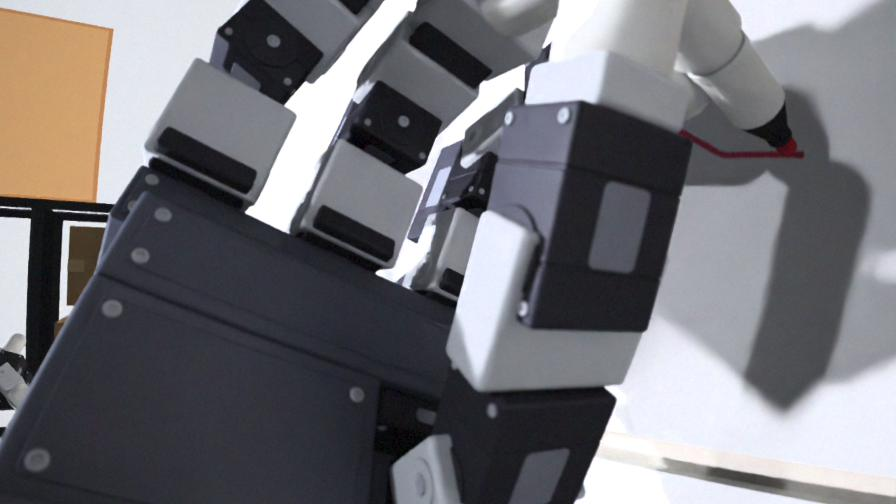

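Emit:
{"name": "move", "arguments": {
  "target": [
    [0,0,0,0,0,0,0.65,0,-0.445,0.261,0.65,0,-0.445,0.261,0.86,0,0.576,0.696,-0.671,0.678,0.02,0.06,0.4,-0.6,-0.01239,0.00155,0.0052,0,0,0,0.25,0,-0.445,0.261,0.28,0,-0.445,0.261,0.29,0.2,-0.445,0.261,-0.771,0.533,-0.28,0.04,0.76,-0.9],
    [0,0,0,0,0,0,0.65,0,-0.445,0.261,0.65,0,-0.445,0.261,0.86,0,0.576,0.696,-0.671,0.678,0.02,0.06,0.4,-0.6,-0.01426,0.00856,-0.00321,0,0,0,0.25,0,-0.445,0.261,0.28,0,-0.445,0.261,0.29,0.2,-0.445,0.261,-0.771,0.533,-0.28,0.04,0.76,-0.9],
    [0,0,0,0,0,0,0.65,0,-0.445,0.261,0.65,0,-0.445,0.261,0.86,0,0.576,0.696,-0.671,0.678,0.02,0.06,0.4,-0.6,-0.01697,0.01091,-0.01166,0,0,0,0.25,0,-0.445,0.261,0.28,0,-0.445,0.261,0.29,0.2,-0.445,0.261,-0.771,0.533,-0.28,0.04,0.76,-0.9],
    [0,0,0,0,0,0,0.65,0,-0.445,0.261,0.65,0,-0.445,0.261,0.86,0,0.576,0.696,-0.671,0.678,0.02,0.06,0.4,-0.6,-0.02108,0.008,-0.0214,0,0,0,0.25,0,-0.445,0.261,0.28,0,-0.445,0.261,0.29,0.2,-0.445,0.261,-0.771,0.533,-0.28,0.04,0.76,-0.9],
    [0,0,0,0,0,0,0.65,0,-0.445,0.261,0.65,0,-0.445,0.261,0.86,0,0.576,0.696,-0.671,0.678,0.02,0.06,0.4,-0.6,-0.02803,0.00015,-0.03646,0,0,0,0.25,0,-0.445,0.261,0.28,0,-0.445,0.261,0.29,0.2,-0.445,0.261,-0.771,0.533,-0.28,0.04,0.76,-0.9],
    [0,0,0,0,0,0,0.65,0,-0.445,0.261,0.65,0,-0.445,0.261,0.86,0,0.576,0.696,-0.671,0.678,0.02,0.06,0.4,-0.6,-0.03182,-0.00579,-0.04387,0,0,0,0.25,0,-0.445,0.261,0.28,0,-0.445,0.261,0.29,0.2,-0.445,0.261,-0.771,0.533,-0.28,0.04,0.76,-0.9],
    [0,0,0,0,0,0,0.65,0,-0.445,0.261,0.65,0,-0.445,0.261,0.86,0,0.576,0.696,-0.671,0.678,0.02,0.06,0.4,-0.6,-0.03369,-0.01233,-0.04582,0,0,0,0.25,0,-0.445,0.261,0.28,0,-0.445,0.261,0.29,0.2,-0.445,0.261,-0.771,0.533,-0.28,0.04,0.76,-0.9],
    [0,0,0,0,0,0,0.65,0,-0.445,0.261,0.65,0,-0.445,0.261,0.86,0,0.576,0.696,-0.671,0.678,0.02,0.06,0.4,-0.6,-0.0369,-0.04359,-0.03957,0,0,0,0.25,0,-0.445,0.261,0.28,0,-0.445,0.261,0.29,0.2,-0.445,0.261,-0.771,0.533,-0.28,0.04,0.76,-0.9],
    [0,0,0,0,0,0,0.65,0,-0.445,0.261,0.65,0,-0.445,0.261,0.86,0,0.576,0.696,-0.671,0.678,0.02,0.06,0.4,-0.6,-0.03918,-0.06859,-0.03381,0,0,0,0.25,0,-0.445,0.261,0.28,0,-0.445,0.261,0.29,0.2,-0.445,0.261,-0.771,0.533,-0.28,0.04,0.76,-0.9],
    [0,0,0,0,0,0,0.65,0,-0.445,0.261,0.65,0,-0.445,0.261,0.86,0,0.576,0.696,-0.671,0.678,0.02,0.06,0.4,-0.6,-0.04022,-0.08475,-0.02891,0,0,0,0.25,0,-0.445,0.261,0.28,0,-0.445,0.261,0.29,0.2,-0.445,0.261,-0.771,0.533,-0.28,0.04,0.76,-0.9],
    [0,0,0,0,0,0,0.65,0,-0.445,0.261,0.65,0,-0.445,0.261,0.86,0,0.576,0.696,-0.671,0.678,0.02,0.06,0.4,-0.6,-0.0397,-0.09472,-0.02276,0,0,0,0.25,0,-0.445,0.261,0.28,0,-0.445,0.261,0.29,0.2,-0.445,0.261,-0.771,0.533,-0.28,0.04,0.76,-0.9]
  ],
  "speed": [0.03,0.04,0.04,0.04,0.04,0.04,0.04,0.04,0.04,0.04,0.04],
  "blend": [0,0.002,0.002,0.002,0.002,0.002,0.002,0.003,0.003,0.002,0]
}}

Emit:
{"name": "move", "arguments": {
  "target": [
    [0,0,0,0,0,0,0.65,0,-0.445,0.261,0.65,0,-0.445,0.261,0.86,0,0.576,0.696,-0.671,0.678,0.02,0.06,0.4,-0.6,0.01234,-0.00218,-0.00456,0,0,0,0.25,0,-0.445,0.261,0.28,0,-0.445,0.261,0.29,0.2,-0.445,0.261,-0.771,0.533,-0.28,0.04,0.76,-0.9],
    [0,0,0,0,0,0,0.65,0,-0.445,0.261,0.65,0,-0.445,0.261,0.86,0,0.576,0.696,-0.671,0.678,0.02,0.06,0.4,-0.6,0.01945,0.00396,0.01176,0,0,0,0.25,0,-0.445,0.261,0.28,0,-0.445,0.261,0.29,0.2,-0.445,0.261,-0.771,0.533,-0.28,0.04,0.76,-0.9]
  ],
  "speed": 0.1,
  "blend": [0.002,0],
  "cameras": ["cam_right_wrist"]
}}

Scene clock: 242.10 s.
left_arm: end_effector_position=(+0.4408, +0.0988, +0.2854) hand_goal=(+0.650, +0.000, -0.444, +0.262, +0.650, +0.000, -0.444, +0.262, +0.860, +0.000, +0.576, +0.696, -0.670, +0.678, +0.020, +0.060) hand_measured=(+0.636, +0.000, -0.440, +0.262, +0.638, +0.000, -0.440, +0.262, +0.844, +0.000, +0.576, +0.696, -0.668, +0.678, +0.018, +0.062) hand_current_ma=(-57, +1, +12, -1, -49, +1, +11, +3, -69, +1, -1, +0, +4, +2, -10, +8) hand_state=(goal, goal, goal, goal, goal, goal, goal, goal, goal, goal, goal, goal, goal, goal, goal, goal) hand_current_limit=0.40 hand_speed=-0.60 end_effector_quat_wxyz=(-0.445, +0.773, -0.393, +0.225) | right_arm: end_effector_position=(+0.5074, +0.5042, +0.0454) hand_goal=(+0.250, +0.000, -0.444, +0.262, +0.280, +0.000, -0.444, +0.262, +0.290, +0.200, -0.444, +0.262, -0.770, +0.534, -0.280, +0.040) hand_measured=(+0.322, +0.002, -0.422, +0.270, +0.350, +0.002, -0.420, +0.272, +0.354, +0.198, -0.408, +0.274, -0.756, +0.522, -0.176, +0.092) hand_current_ma=(+182, +1, +30, +5, +175, +1, +32, +8, +153, -1, +60, +11, +14, -18, +432, +161) hand_state=(blocked, goal, blocked, goal, blocked, goal, blocked, goal, blocked, goal, blocked, goal, goal, goal, blocked, blocked) hand_current_limit=0.76 hand_speed=-0.90 end_effector_quat_wxyz=(-0.219, +0.800, +0.178, +0.530) end_effector_velocity=(+0.000, -0.001, +0.000) end_effector_angular_velocity=(+0.002, -0.001, +0.003)
Joint positions: left_arm=[3.679 -1.268 -2.351 -0.051 1.653 -3.187] | right_arm=[0.744 -0.667 1.829 -3.951 -1.696 -4.493]
Joint velocities: left_arm=[within noise] | right_arm=[-0.003 -0.002 0.005 -0.005 0.005 -0.001]
Joint torques (N m): left_arm=[-5.57 7.42 16.12 1.78 -1.09 -0.08] | right_arm=[-8.73 -48.14 -3.99 -5.44 2.32 -0.95]
Wrist force (N): left_arm=[2.4 -3.2 0.6] | right_arm=[0.3 0.1 0.7]
Wrist torque (N m): left_arm=[0.08 -0.11 0.07] | right_arm=[0.20 0.23 -0.16]
Wrist force, peak (N): left_arm=[2.3 -3.4 0.7] | right_arm=[0.4 -0.5 1.4]
Hand target: left_arm +0.4408, +0.0988, +0.2854; -0.445, +0.773, -0.393, +0.225 | right_arm +0.5075, +0.5041, +0.0456; -0.219, +0.800, +0.178, +0.530
Off the commanded pose: left_arm 0.000 m, 0 deg | right_arm 0.000 m, 0 deg.
move: done

Scene clock: 242.83 s.
left_arm: end_effector_position=(+0.4408, +0.0988, +0.2854) hand_goal=(+0.650, +0.000, -0.444, +0.262, +0.650, +0.000, -0.444, +0.262, +0.860, +0.000, +0.576, +0.696, -0.670, +0.678, +0.020, +0.060) hand_measured=(+0.636, +0.000, -0.440, +0.262, +0.638, +0.000, -0.440, +0.262, +0.844, +0.000, +0.576, +0.696, -0.668, +0.678, +0.018, +0.062) hand_current_ma=(-57, +1, +12, -1, -49, +1, +11, +3, -69, +1, -1, +0, +4, +2, -10, +8) hand_state=(goal, goal, goal, goal, goal, goal, goal, goal, goal, goal, goal, goal, goal, goal, goal, goal) hand_current_limit=0.40 hand_speed=-0.60 end_effector_quat_wxyz=(-0.445, +0.773, -0.393, +0.225) | right_arm: end_effector_position=(+0.5187, +0.5065, +0.0534) hand_goal=(+0.250, +0.000, -0.444, +0.262, +0.280, +0.000, -0.444, +0.262, +0.290, +0.200, -0.444, +0.262, -0.770, +0.534, -0.280, +0.040) hand_measured=(+0.322, +0.002, -0.422, +0.270, +0.350, +0.002, -0.420, +0.272, +0.354, +0.198, -0.408, +0.274, -0.756, +0.522, -0.176, +0.092) hand_current_ma=(+182, +1, +30, +5, +175, +1, +32, +8, +153, -1, +60, +11, +14, -18, +432, +161) hand_state=(blocked, goal, blocked, goal, blocked, goal, blocked, goal, blocked, goal, blocked, goal, goal, goal, blocked, blocked) hand_current_limit=0.76 hand_speed=-0.90 end_effector_quat_wxyz=(-0.219, +0.800, +0.178, +0.530) end_effector_velocity=(-0.002, +0.000, +0.000) end_effector_angular_velocity=(+0.001, -0.001, +0.001)
Joint positions: left_arm=[3.679 -1.268 -2.351 -0.051 1.653 -3.187] | right_arm=[0.733 -0.676 1.808 -3.921 -1.685 -4.497]
Joint velocities: left_arm=[within noise] | right_arm=[0.002 -0.001 0.004 -0.005 -0.001 0]
Joint torques (N m): left_arm=[-6.64 7.91 15.7 1.58 -1.09 -0.1] | right_arm=[11.02 -49.12 -2.31 -5.94 -2.06 -0.43]
Wrist force (N): left_arm=[2.0 -3.1 0.6] | right_arm=[-0.2 0.3 0.8]
Wrist torque (N m): left_arm=[0.09 -0.04 0.03] | right_arm=[0.20 0.24 -0.03]
Wrist force, peak (N): left_arm=[2.5 -3.2 0.4] | right_arm=[0.3 0.7 1.4]
Hand target: left_arm +0.4408, +0.0988, +0.2854; -0.445, +0.773, -0.393, +0.225 | right_arm +0.5185, +0.5065, +0.0535; -0.219, +0.800, +0.178, +0.530
Off the commanded pose: left_arm 0.000 m, 0 deg | right_arm 0.000 m, 0 deg.
move: done
Images, in order (width x height): cam_right_wrist 896x504.

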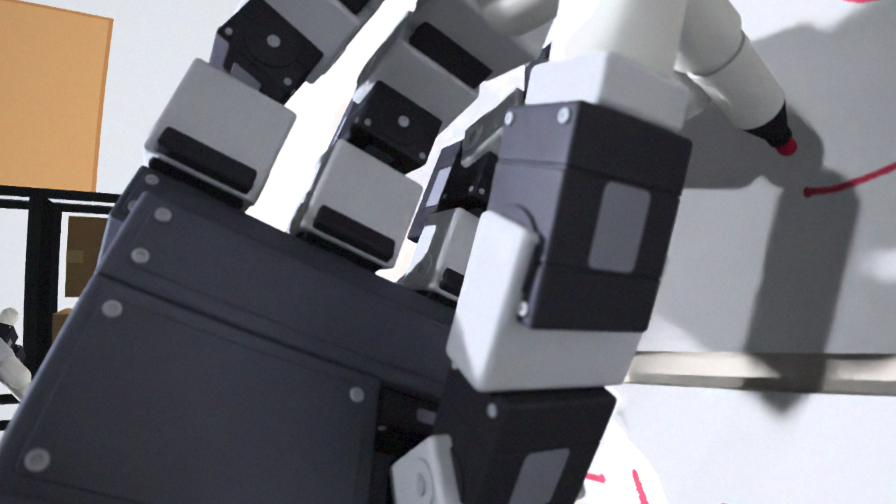

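Emit:
{"name": "move", "arguments": {
  "target": [
    [0,0,0,0,0,0,0.65,0,-0.445,0.261,0.65,0,-0.445,0.261,0.86,0,0.576,0.696,-0.671,0.678,0.02,0.06,0.4,-0.6,-0.01218,0.00215,0.0045,0,0,0,0.25,0,-0.445,0.261,0.28,0,-0.445,0.261,0.29,0.2,-0.445,0.261,-0.771,0.533,-0.28,0.04,0.76,-0.9],
    [0,0,0,0,0,0,0.65,0,-0.445,0.261,0.65,0,-0.445,0.261,0.86,0,0.576,0.696,-0.671,0.678,0.02,0.06,0.4,-0.6,-0.013,0.00804,-0.00052,0,0,0,0.25,0,-0.445,0.261,0.28,0,-0.445,0.261,0.29,0.2,-0.445,0.261,-0.771,0.533,-0.28,0.04,0.76,-0.9],
    [0,0,0,0,0,0,0.65,0,-0.445,0.261,0.65,0,-0.445,0.261,0.86,0,0.576,0.696,-0.671,0.678,0.02,0.06,0.4,-0.6,-0.0132,0.0176,-0.00562,0,0,0,0.25,0,-0.445,0.261,0.28,0,-0.445,0.261,0.29,0.2,-0.445,0.261,-0.771,0.533,-0.28,0.04,0.76,-0.9],
    [0,0,0,0,0,0,0.65,0,-0.445,0.261,0.65,0,-0.445,0.261,0.86,0,0.576,0.696,-0.671,0.678,0.02,0.06,0.4,-0.6,-0.01199,0.03468,-0.01053,0,0,0,0.25,0,-0.445,0.261,0.28,0,-0.445,0.261,0.29,0.2,-0.445,0.261,-0.771,0.533,-0.28,0.04,0.76,-0.9],
    [0,0,0,0,0,0,0.65,0,-0.445,0.261,0.65,0,-0.445,0.261,0.86,0,0.576,0.696,-0.671,0.678,0.02,0.06,0.4,-0.6,-0.01033,0.05377,-0.01513,0,0,0,0.25,0,-0.445,0.261,0.28,0,-0.445,0.261,0.29,0.2,-0.445,0.261,-0.771,0.533,-0.28,0.04,0.76,-0.9],
    [0,0,0,0,0,0,0.65,0,-0.445,0.261,0.65,0,-0.445,0.261,0.86,0,0.576,0.696,-0.671,0.678,0.02,0.06,0.4,-0.6,-0.00835,0.07469,-0.01976,0,0,0,0.25,0,-0.445,0.261,0.28,0,-0.445,0.261,0.29,0.2,-0.445,0.261,-0.771,0.533,-0.28,0.04,0.76,-0.9],
    [0,0,0,0,0,0,0.65,0,-0.445,0.261,0.65,0,-0.445,0.261,0.86,0,0.576,0.696,-0.671,0.678,0.02,0.06,0.4,-0.6,-0.00636,0.09186,-0.02257,0,0,0,0.25,0,-0.445,0.261,0.28,0,-0.445,0.261,0.29,0.2,-0.445,0.261,-0.771,0.533,-0.28,0.04,0.76,-0.9]
  ],
  "speed": [0.03,0.04,0.04,0.04,0.04,0.04,0.04],
  "blend": [0,0.002,0.003,0.003,0.003,0.003,0]
}}

Emit:
{"name": "move", "arguments": {
  "target": [0,0,0,0,0,0,0.65,0,-0.445,0.261,0.65,0,-0.445,0.261,0.86,0,0.576,0.696,-0.671,0.678,0.02,0.06,0.4,-0.6,0.01234,-0.00218,-0.00456,0,0,0,0.25,0,-0.445,0.261,0.28,0,-0.445,0.261,0.29,0.2,-0.445,0.261,-0.771,0.533,-0.28,0.04,0.76,-0.9],
  "speed": 0.1,
  "cameras": ["cam_right_wrist"]
}}

Scene clock: 245.63 s.
left_arm: end_effector_position=(+0.4408, +0.0988, +0.2854) hand_goal=(+0.650, +0.000, -0.444, +0.262, +0.650, +0.000, -0.444, +0.262, +0.860, +0.000, +0.576, +0.696, -0.670, +0.678, +0.020, +0.060) hand_measured=(+0.636, +0.000, -0.440, +0.262, +0.638, +0.000, -0.440, +0.262, +0.844, +0.000, +0.576, +0.696, -0.668, +0.678, +0.018, +0.062) hand_current_ma=(-57, +1, +12, -1, -49, +1, +11, +3, -69, +1, -1, +0, +4, +2, -10, +8) hand_state=(goal, goal, goal, goal, goal, goal, goal, goal, goal, goal, goal, goal, goal, goal, goal, goal) hand_current_limit=0.40 hand_speed=-0.60 end_effector_quat_wxyz=(-0.445, +0.773, -0.393, +0.225) | right_arm: end_effector_position=(+0.5352, +0.4525, +0.0458) hand_goal=(+0.250, +0.000, -0.444, +0.262, +0.280, +0.000, -0.444, +0.262, +0.290, +0.200, -0.444, +0.262, -0.770, +0.534, -0.280, +0.040) hand_measured=(+0.322, +0.002, -0.422, +0.270, +0.350, +0.002, -0.420, +0.272, +0.354, +0.198, -0.408, +0.274, -0.756, +0.522, -0.176, +0.092) hand_current_ma=(+182, +1, +30, +5, +175, +1, +32, +8, +153, -1, +60, +11, +14, -18, +432, +161) hand_state=(blocked, goal, blocked, goal, blocked, goal, blocked, goal, blocked, goal, blocked, goal, goal, goal, blocked, blocked) hand_current_limit=0.76 hand_speed=-0.90 end_effector_quat_wxyz=(-0.219, +0.800, +0.178, +0.530) end_effector_velocity=(-0.001, +0.001, +0.001) end_effector_angular_velocity=(-0.001, -0.003, -0.002)
Joint positions: left_arm=[3.679 -1.268 -2.351 -0.051 1.653 -3.187] | right_arm=[0.631 -0.691 1.908 -4.008 -1.59 -4.532]
Joint velocities: left_arm=[within noise] | right_arm=[0.004 0 -0.003 0 -0.007 0]
Joint torques (N m): left_arm=[-5.12 7.75 16.59 1.63 -1.13 0.03] | right_arm=[12.05 -35.68 -18.66 -1.03 -1.93 0.6]
Wrist force (N): left_arm=[2.4 -3.1 0.7] | right_arm=[-0.4 -0.2 1.1]
Wrist torque (N m): left_arm=[0.08 -0.10 0.06] | right_arm=[0.08 0.24 -0.05]
Wrist force, peak (N): left_arm=[2.2 -3.4 0.8] | right_arm=[0.2 -0.5 1.3]
Hand target: left_arm +0.4408, +0.0988, +0.2854; -0.445, +0.773, -0.393, +0.225 | right_arm +0.5352, +0.4527, +0.0457; -0.219, +0.800, +0.178, +0.530
Off the commanded pose: left_arm 0.000 m, 0 deg | right_arm 0.000 m, 0 deg.
move: done

Scene clock: 246.33 s.
left_arm: end_effector_position=(+0.4408, +0.0988, +0.2854) hand_goal=(+0.650, +0.000, -0.444, +0.262, +0.650, +0.000, -0.444, +0.262, +0.860, +0.000, +0.576, +0.696, -0.670, +0.678, +0.020, +0.060) hand_measured=(+0.636, +0.000, -0.440, +0.262, +0.638, +0.000, -0.440, +0.262, +0.844, +0.000, +0.576, +0.696, -0.668, +0.678, +0.018, +0.062) hand_current_ma=(-57, +1, +12, -1, -49, +1, +11, +3, -69, +1, -1, +0, +4, +2, -10, +8) hand_state=(goal, goal, goal, goal, goal, goal, goal, goal, goal, goal, goal, goal, goal, goal, goal, goal) hand_current_limit=0.40 hand_speed=-0.60 end_effector_quat_wxyz=(-0.445, +0.773, -0.393, +0.225) | right_arm: end_effector_position=(+0.5352, +0.4527, +0.0537) hand_goal=(+0.250, +0.000, -0.444, +0.262, +0.280, +0.000, -0.444, +0.262, +0.290, +0.200, -0.444, +0.262, -0.770, +0.534, -0.280, +0.040) hand_measured=(+0.322, +0.002, -0.422, +0.270, +0.350, +0.002, -0.420, +0.272, +0.354, +0.198, -0.408, +0.274, -0.756, +0.522, -0.176, +0.092) hand_current_ma=(+182, +1, +30, +5, +175, +1, +32, +8, +153, -1, +60, +11, +14, -18, +432, +161) hand_state=(blocked, goal, blocked, goal, blocked, goal, blocked, goal, blocked, goal, blocked, goal, goal, goal, blocked, blocked) hand_current_limit=0.76 hand_speed=-0.90 end_effector_quat_wxyz=(-0.219, +0.800, +0.178, +0.530)
Joint positions: left_arm=[3.679 -1.268 -2.351 -0.051 1.653 -3.187] | right_arm=[0.632 -0.71 1.912 -3.994 -1.59 -4.532]
Joint torques (N m): left_arm=[-5.73 7.81 14.82 1.74 -1.05 -0.14] | right_arm=[11.5 -32.28 -6.52 -3.39 -2.06 1.87]
Wrist force (N): left_arm=[2.0 -3.1 0.5] | right_arm=[-0.1 0.0 1.0]
Wrist torque (N m): left_arm=[0.10 -0.06 0.03] | right_arm=[0.12 0.19 -0.07]
Wrist force, peak (N): left_arm=[2.4 -3.3 0.8] | right_arm=[-0.2 0.0 1.5]
Hand target: left_arm +0.4408, +0.0988, +0.2854; -0.445, +0.773, -0.393, +0.225 | right_arm +0.5352, +0.4527, +0.0537; -0.219, +0.800, +0.178, +0.530
Off the commanded pose: left_arm 0.000 m, 0 deg | right_arm 0.000 m, 0 deg.
move: done
Images, in order (width x height): cam_right_wrist 896x504.

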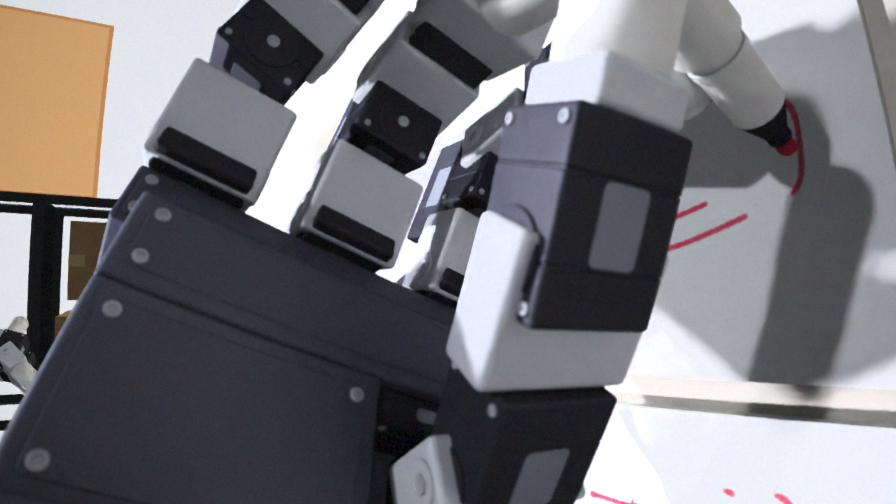

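Emit:
{"name": "move", "arguments": {
  "target": [0,0,0,0,0,0,0.65,0,-0.445,0.261,0.65,0,-0.445,0.261,0.86,0,0.576,0.696,-0.671,0.678,0.02,0.06,0.4,-0.6,-0.0261,-0.0653,-0.1367,0,0,0,0.25,0,-0.445,0.261,0.28,0,-0.445,0.261,0.29,0.2,-0.445,0.261,-0.771,0.533,-0.28,0.04,0.76,-0.9],
  "speed": 0.25,
  "cameras": ["cam_above","cam_right_wrist"]
}}

Emit:
{"name": "zoom_image", "arguments": {
  "camera": "cam_above",
  "region": [380, 190, 580, 302]
}}

Scene clock: 247.87 s.
left_arm: end_effector_position=(+0.4408, +0.0988, +0.2854) hand_goal=(+0.650, +0.000, -0.444, +0.262, +0.650, +0.000, -0.444, +0.262, +0.860, +0.000, +0.576, +0.696, -0.670, +0.678, +0.020, +0.060) hand_measured=(+0.636, +0.000, -0.440, +0.262, +0.638, +0.000, -0.440, +0.262, +0.844, +0.000, +0.576, +0.696, -0.668, +0.678, +0.018, +0.062) hand_current_ma=(-57, +1, +12, -1, -49, +1, +11, +3, -69, +1, -1, +0, +4, +2, -10, +8) hand_state=(goal, goal, goal, goal, goal, goal, goal, goal, goal, goal, goal, goal, goal, goal, goal, goal) hand_current_limit=0.40 hand_speed=-0.60 end_effector_quat_wxyz=(-0.445, +0.773, -0.393, +0.225) | right_arm: end_effector_position=(+0.4460, +0.4406, +0.0737) hand_goal=(+0.250, +0.000, -0.444, +0.262, +0.280, +0.000, -0.444, +0.262, +0.290, +0.200, -0.444, +0.262, -0.770, +0.534, -0.280, +0.040) hand_measured=(+0.322, +0.002, -0.422, +0.270, +0.350, +0.002, -0.420, +0.272, +0.354, +0.198, -0.408, +0.274, -0.756, +0.522, -0.176, +0.092) hand_current_ma=(+182, +1, +31, +5, +175, +1, +32, +8, +153, -1, +60, +11, +14, -18, +432, +161) hand_state=(blocked, goal, blocked, goal, blocked, goal, blocked, goal, blocked, goal, blocked, goal, goal, goal, blocked, blocked) hand_current_limit=0.76 hand_speed=-0.90 end_effector_quat_wxyz=(-0.219, +0.800, +0.178, +0.530)
Joint positions: left_arm=[3.679 -1.268 -2.351 -0.051 1.653 -3.187] | right_arm=[0.732 -0.812 2.105 -4.083 -1.684 -4.497]
Joint torques (N m): left_arm=[-5.69 7.76 16.26 1.6 -0.97 -0.07] | right_arm=[1.7 -39.24 -2.22 -1.01 0.89 -2.84]
Wrist force (N): left_arm=[2.1 -3.2 0.7] | right_arm=[0.5 0.0 0.8]
Wrist torque (N m): left_arm=[0.07 -0.06 0.04] | right_arm=[0.14 0.13 -0.03]
Wrist force, peak (N): left_arm=[2.3 -3.4 0.5] | right_arm=[0.1 1.0 3.0]
Hand target: left_arm +0.4408, +0.0988, +0.2854; -0.445, +0.773, -0.393, +0.225 | right_arm +0.4459, +0.4406, +0.0737; -0.219, +0.800, +0.178, +0.530
Off the commanded pose: left_arm 0.000 m, 0 deg | right_arm 0.000 m, 0 deg.
move: done
Images, in order (width x height): cam_above 896x504, cam_right_wrist 896x504.

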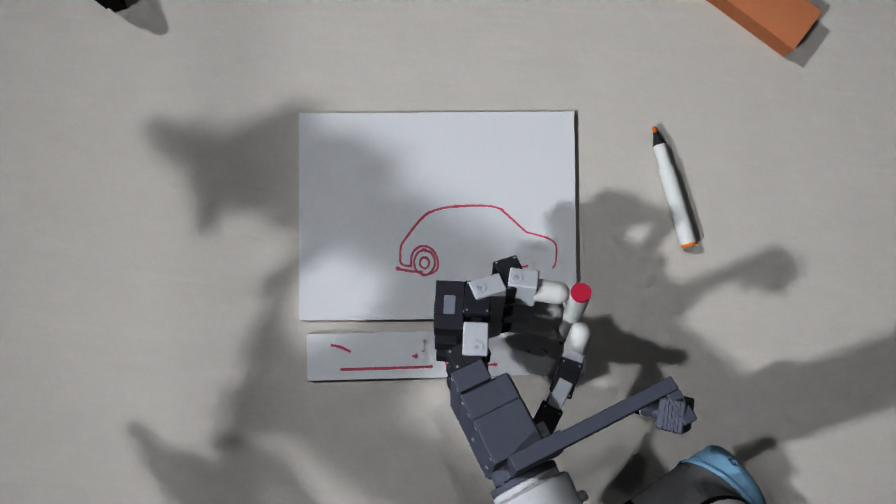

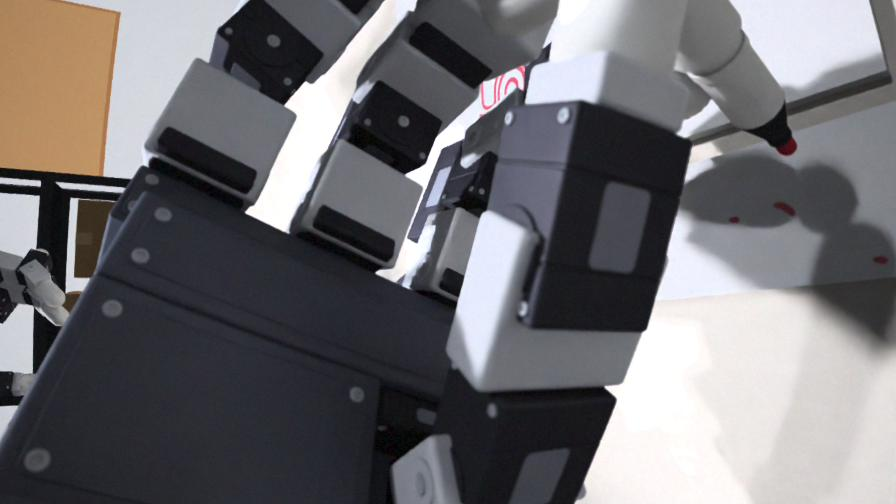

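Scaled by 2.520.

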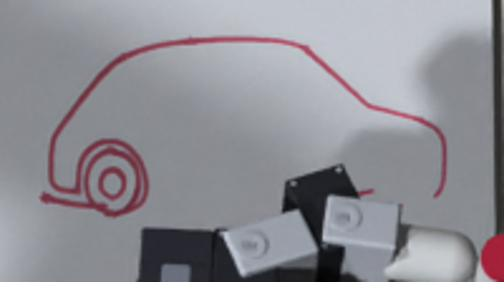

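Emit:
{"name": "move", "arguments": {
  "target": [0,0,0,0,0,0,0.65,0,-0.445,0.261,0.65,0,-0.445,0.261,0.86,0,0.576,0.696,-0.671,0.678,0.02,0.06,0.4,-0.6,-0.0379,0.0852,-0.1838,0,0,0,0.25,0,-0.445,0.261,0.28,0,-0.445,0.261,0.29,0.2,-0.445,0.261,-0.771,0.533,-0.28,0.04,0.76,-0.9],
  "speed": 0.3,
  "cameras": ["cam_above"]
}}

Emit:
{"name": "zoom_image", "arguments": {
  "camera": "cam_above",
  "region": [380, 190, 580, 302]
}}

Scene clock: 248.97 s.
left_arm: end_effector_position=(+0.4408, +0.0988, +0.2854) hand_goal=(+0.650, +0.000, -0.444, +0.262, +0.650, +0.000, -0.444, +0.262, +0.860, +0.000, +0.576, +0.696, -0.670, +0.678, +0.020, +0.060) hand_measured=(+0.636, +0.000, -0.440, +0.262, +0.638, +0.000, -0.440, +0.262, +0.844, +0.000, +0.576, +0.696, -0.668, +0.678, +0.018, +0.062) hand_current_ma=(-57, +1, +12, -1, -49, +1, +11, +3, -69, +1, -1, +0, +4, +2, -10, +8) hand_state=(goal, goal, goal, goal, goal, goal, goal, goal, goal, goal, goal, goal, goal, goal, goal, goal) hand_current_limit=0.40 hand_speed=-0.60 end_effector_quat_wxyz=(-0.445, +0.773, -0.393, +0.225) | right_arm: end_effector_position=(+0.3790, +0.3370, +0.0821) hand_goal=(+0.250, +0.000, -0.444, +0.262, +0.280, +0.000, -0.444, +0.262, +0.290, +0.200, -0.444, +0.262, -0.770, +0.534, -0.280, +0.040) hand_measured=(+0.322, +0.002, -0.422, +0.270, +0.350, +0.002, -0.420, +0.272, +0.354, +0.198, -0.408, +0.274, -0.756, +0.522, -0.176, +0.092) hand_current_ma=(+182, +1, +31, +6, +175, +1, +32, +8, +153, -1, +60, +11, +14, -18, +432, +161) hand_state=(blocked, goal, blocked, goal, blocked, goal, blocked, goal, blocked, goal, blocked, goal, goal, goal, blocked, blocked) hand_current_limit=0.76 hand_speed=-0.90 end_effector_quat_wxyz=(-0.219, +0.800, +0.178, +0.530)
Joint positions: left_arm=[3.679 -1.268 -2.351 -0.051 1.653 -3.187] | right_arm=[0.628 -0.895 2.458 -4.354 -1.586 -4.533]
Joint torques (N m): left_arm=[-5.63 7.69 15.36 1.55 -1.08 -0.12] | right_arm=[3.21 -33.62 5.25 -5.22 -1.25 1.95]
Wrist force (N): left_arm=[2.2 -3.3 0.5] | right_arm=[0.3 -0.1 1.0]
Wrist torque (N m): left_arm=[0.07 -0.09 0.06] | right_arm=[0.09 0.17 -0.11]
Wrist force, peak (N): left_arm=[2.4 -3.3 0.6] | right_arm=[0.9 -0.8 3.0]
Hand target: left_arm +0.4408, +0.0988, +0.2854; -0.445, +0.773, -0.393, +0.225 | right_arm +0.3790, +0.3370, +0.0821; -0.219, +0.800, +0.178, +0.530
Off the commanded pose: left_arm 0.000 m, 0 deg | right_arm 0.000 m, 0 deg.
move: done
Images, in order (width x height): cam_above 896x504.

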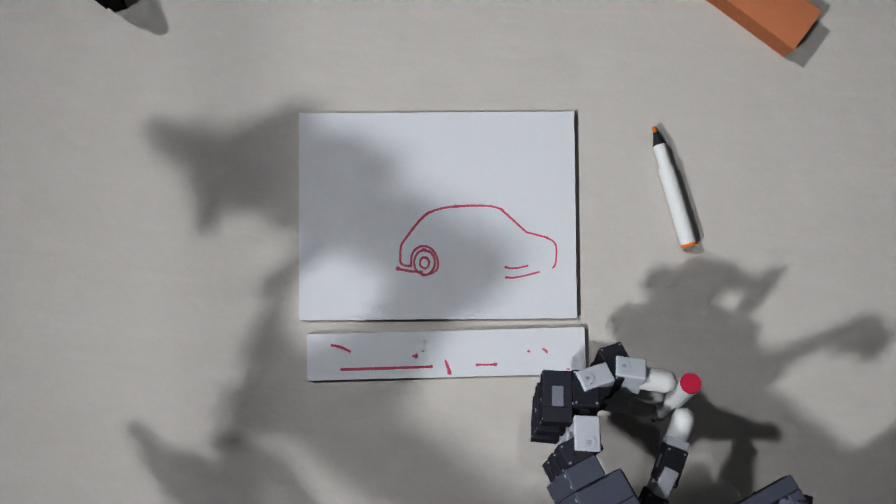

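Scaled by 2.520.

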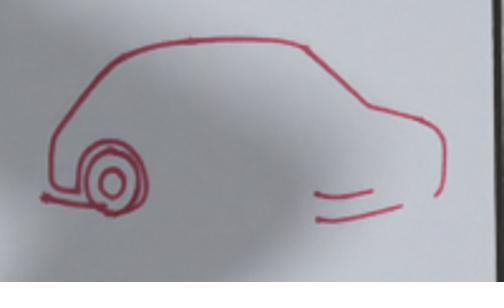

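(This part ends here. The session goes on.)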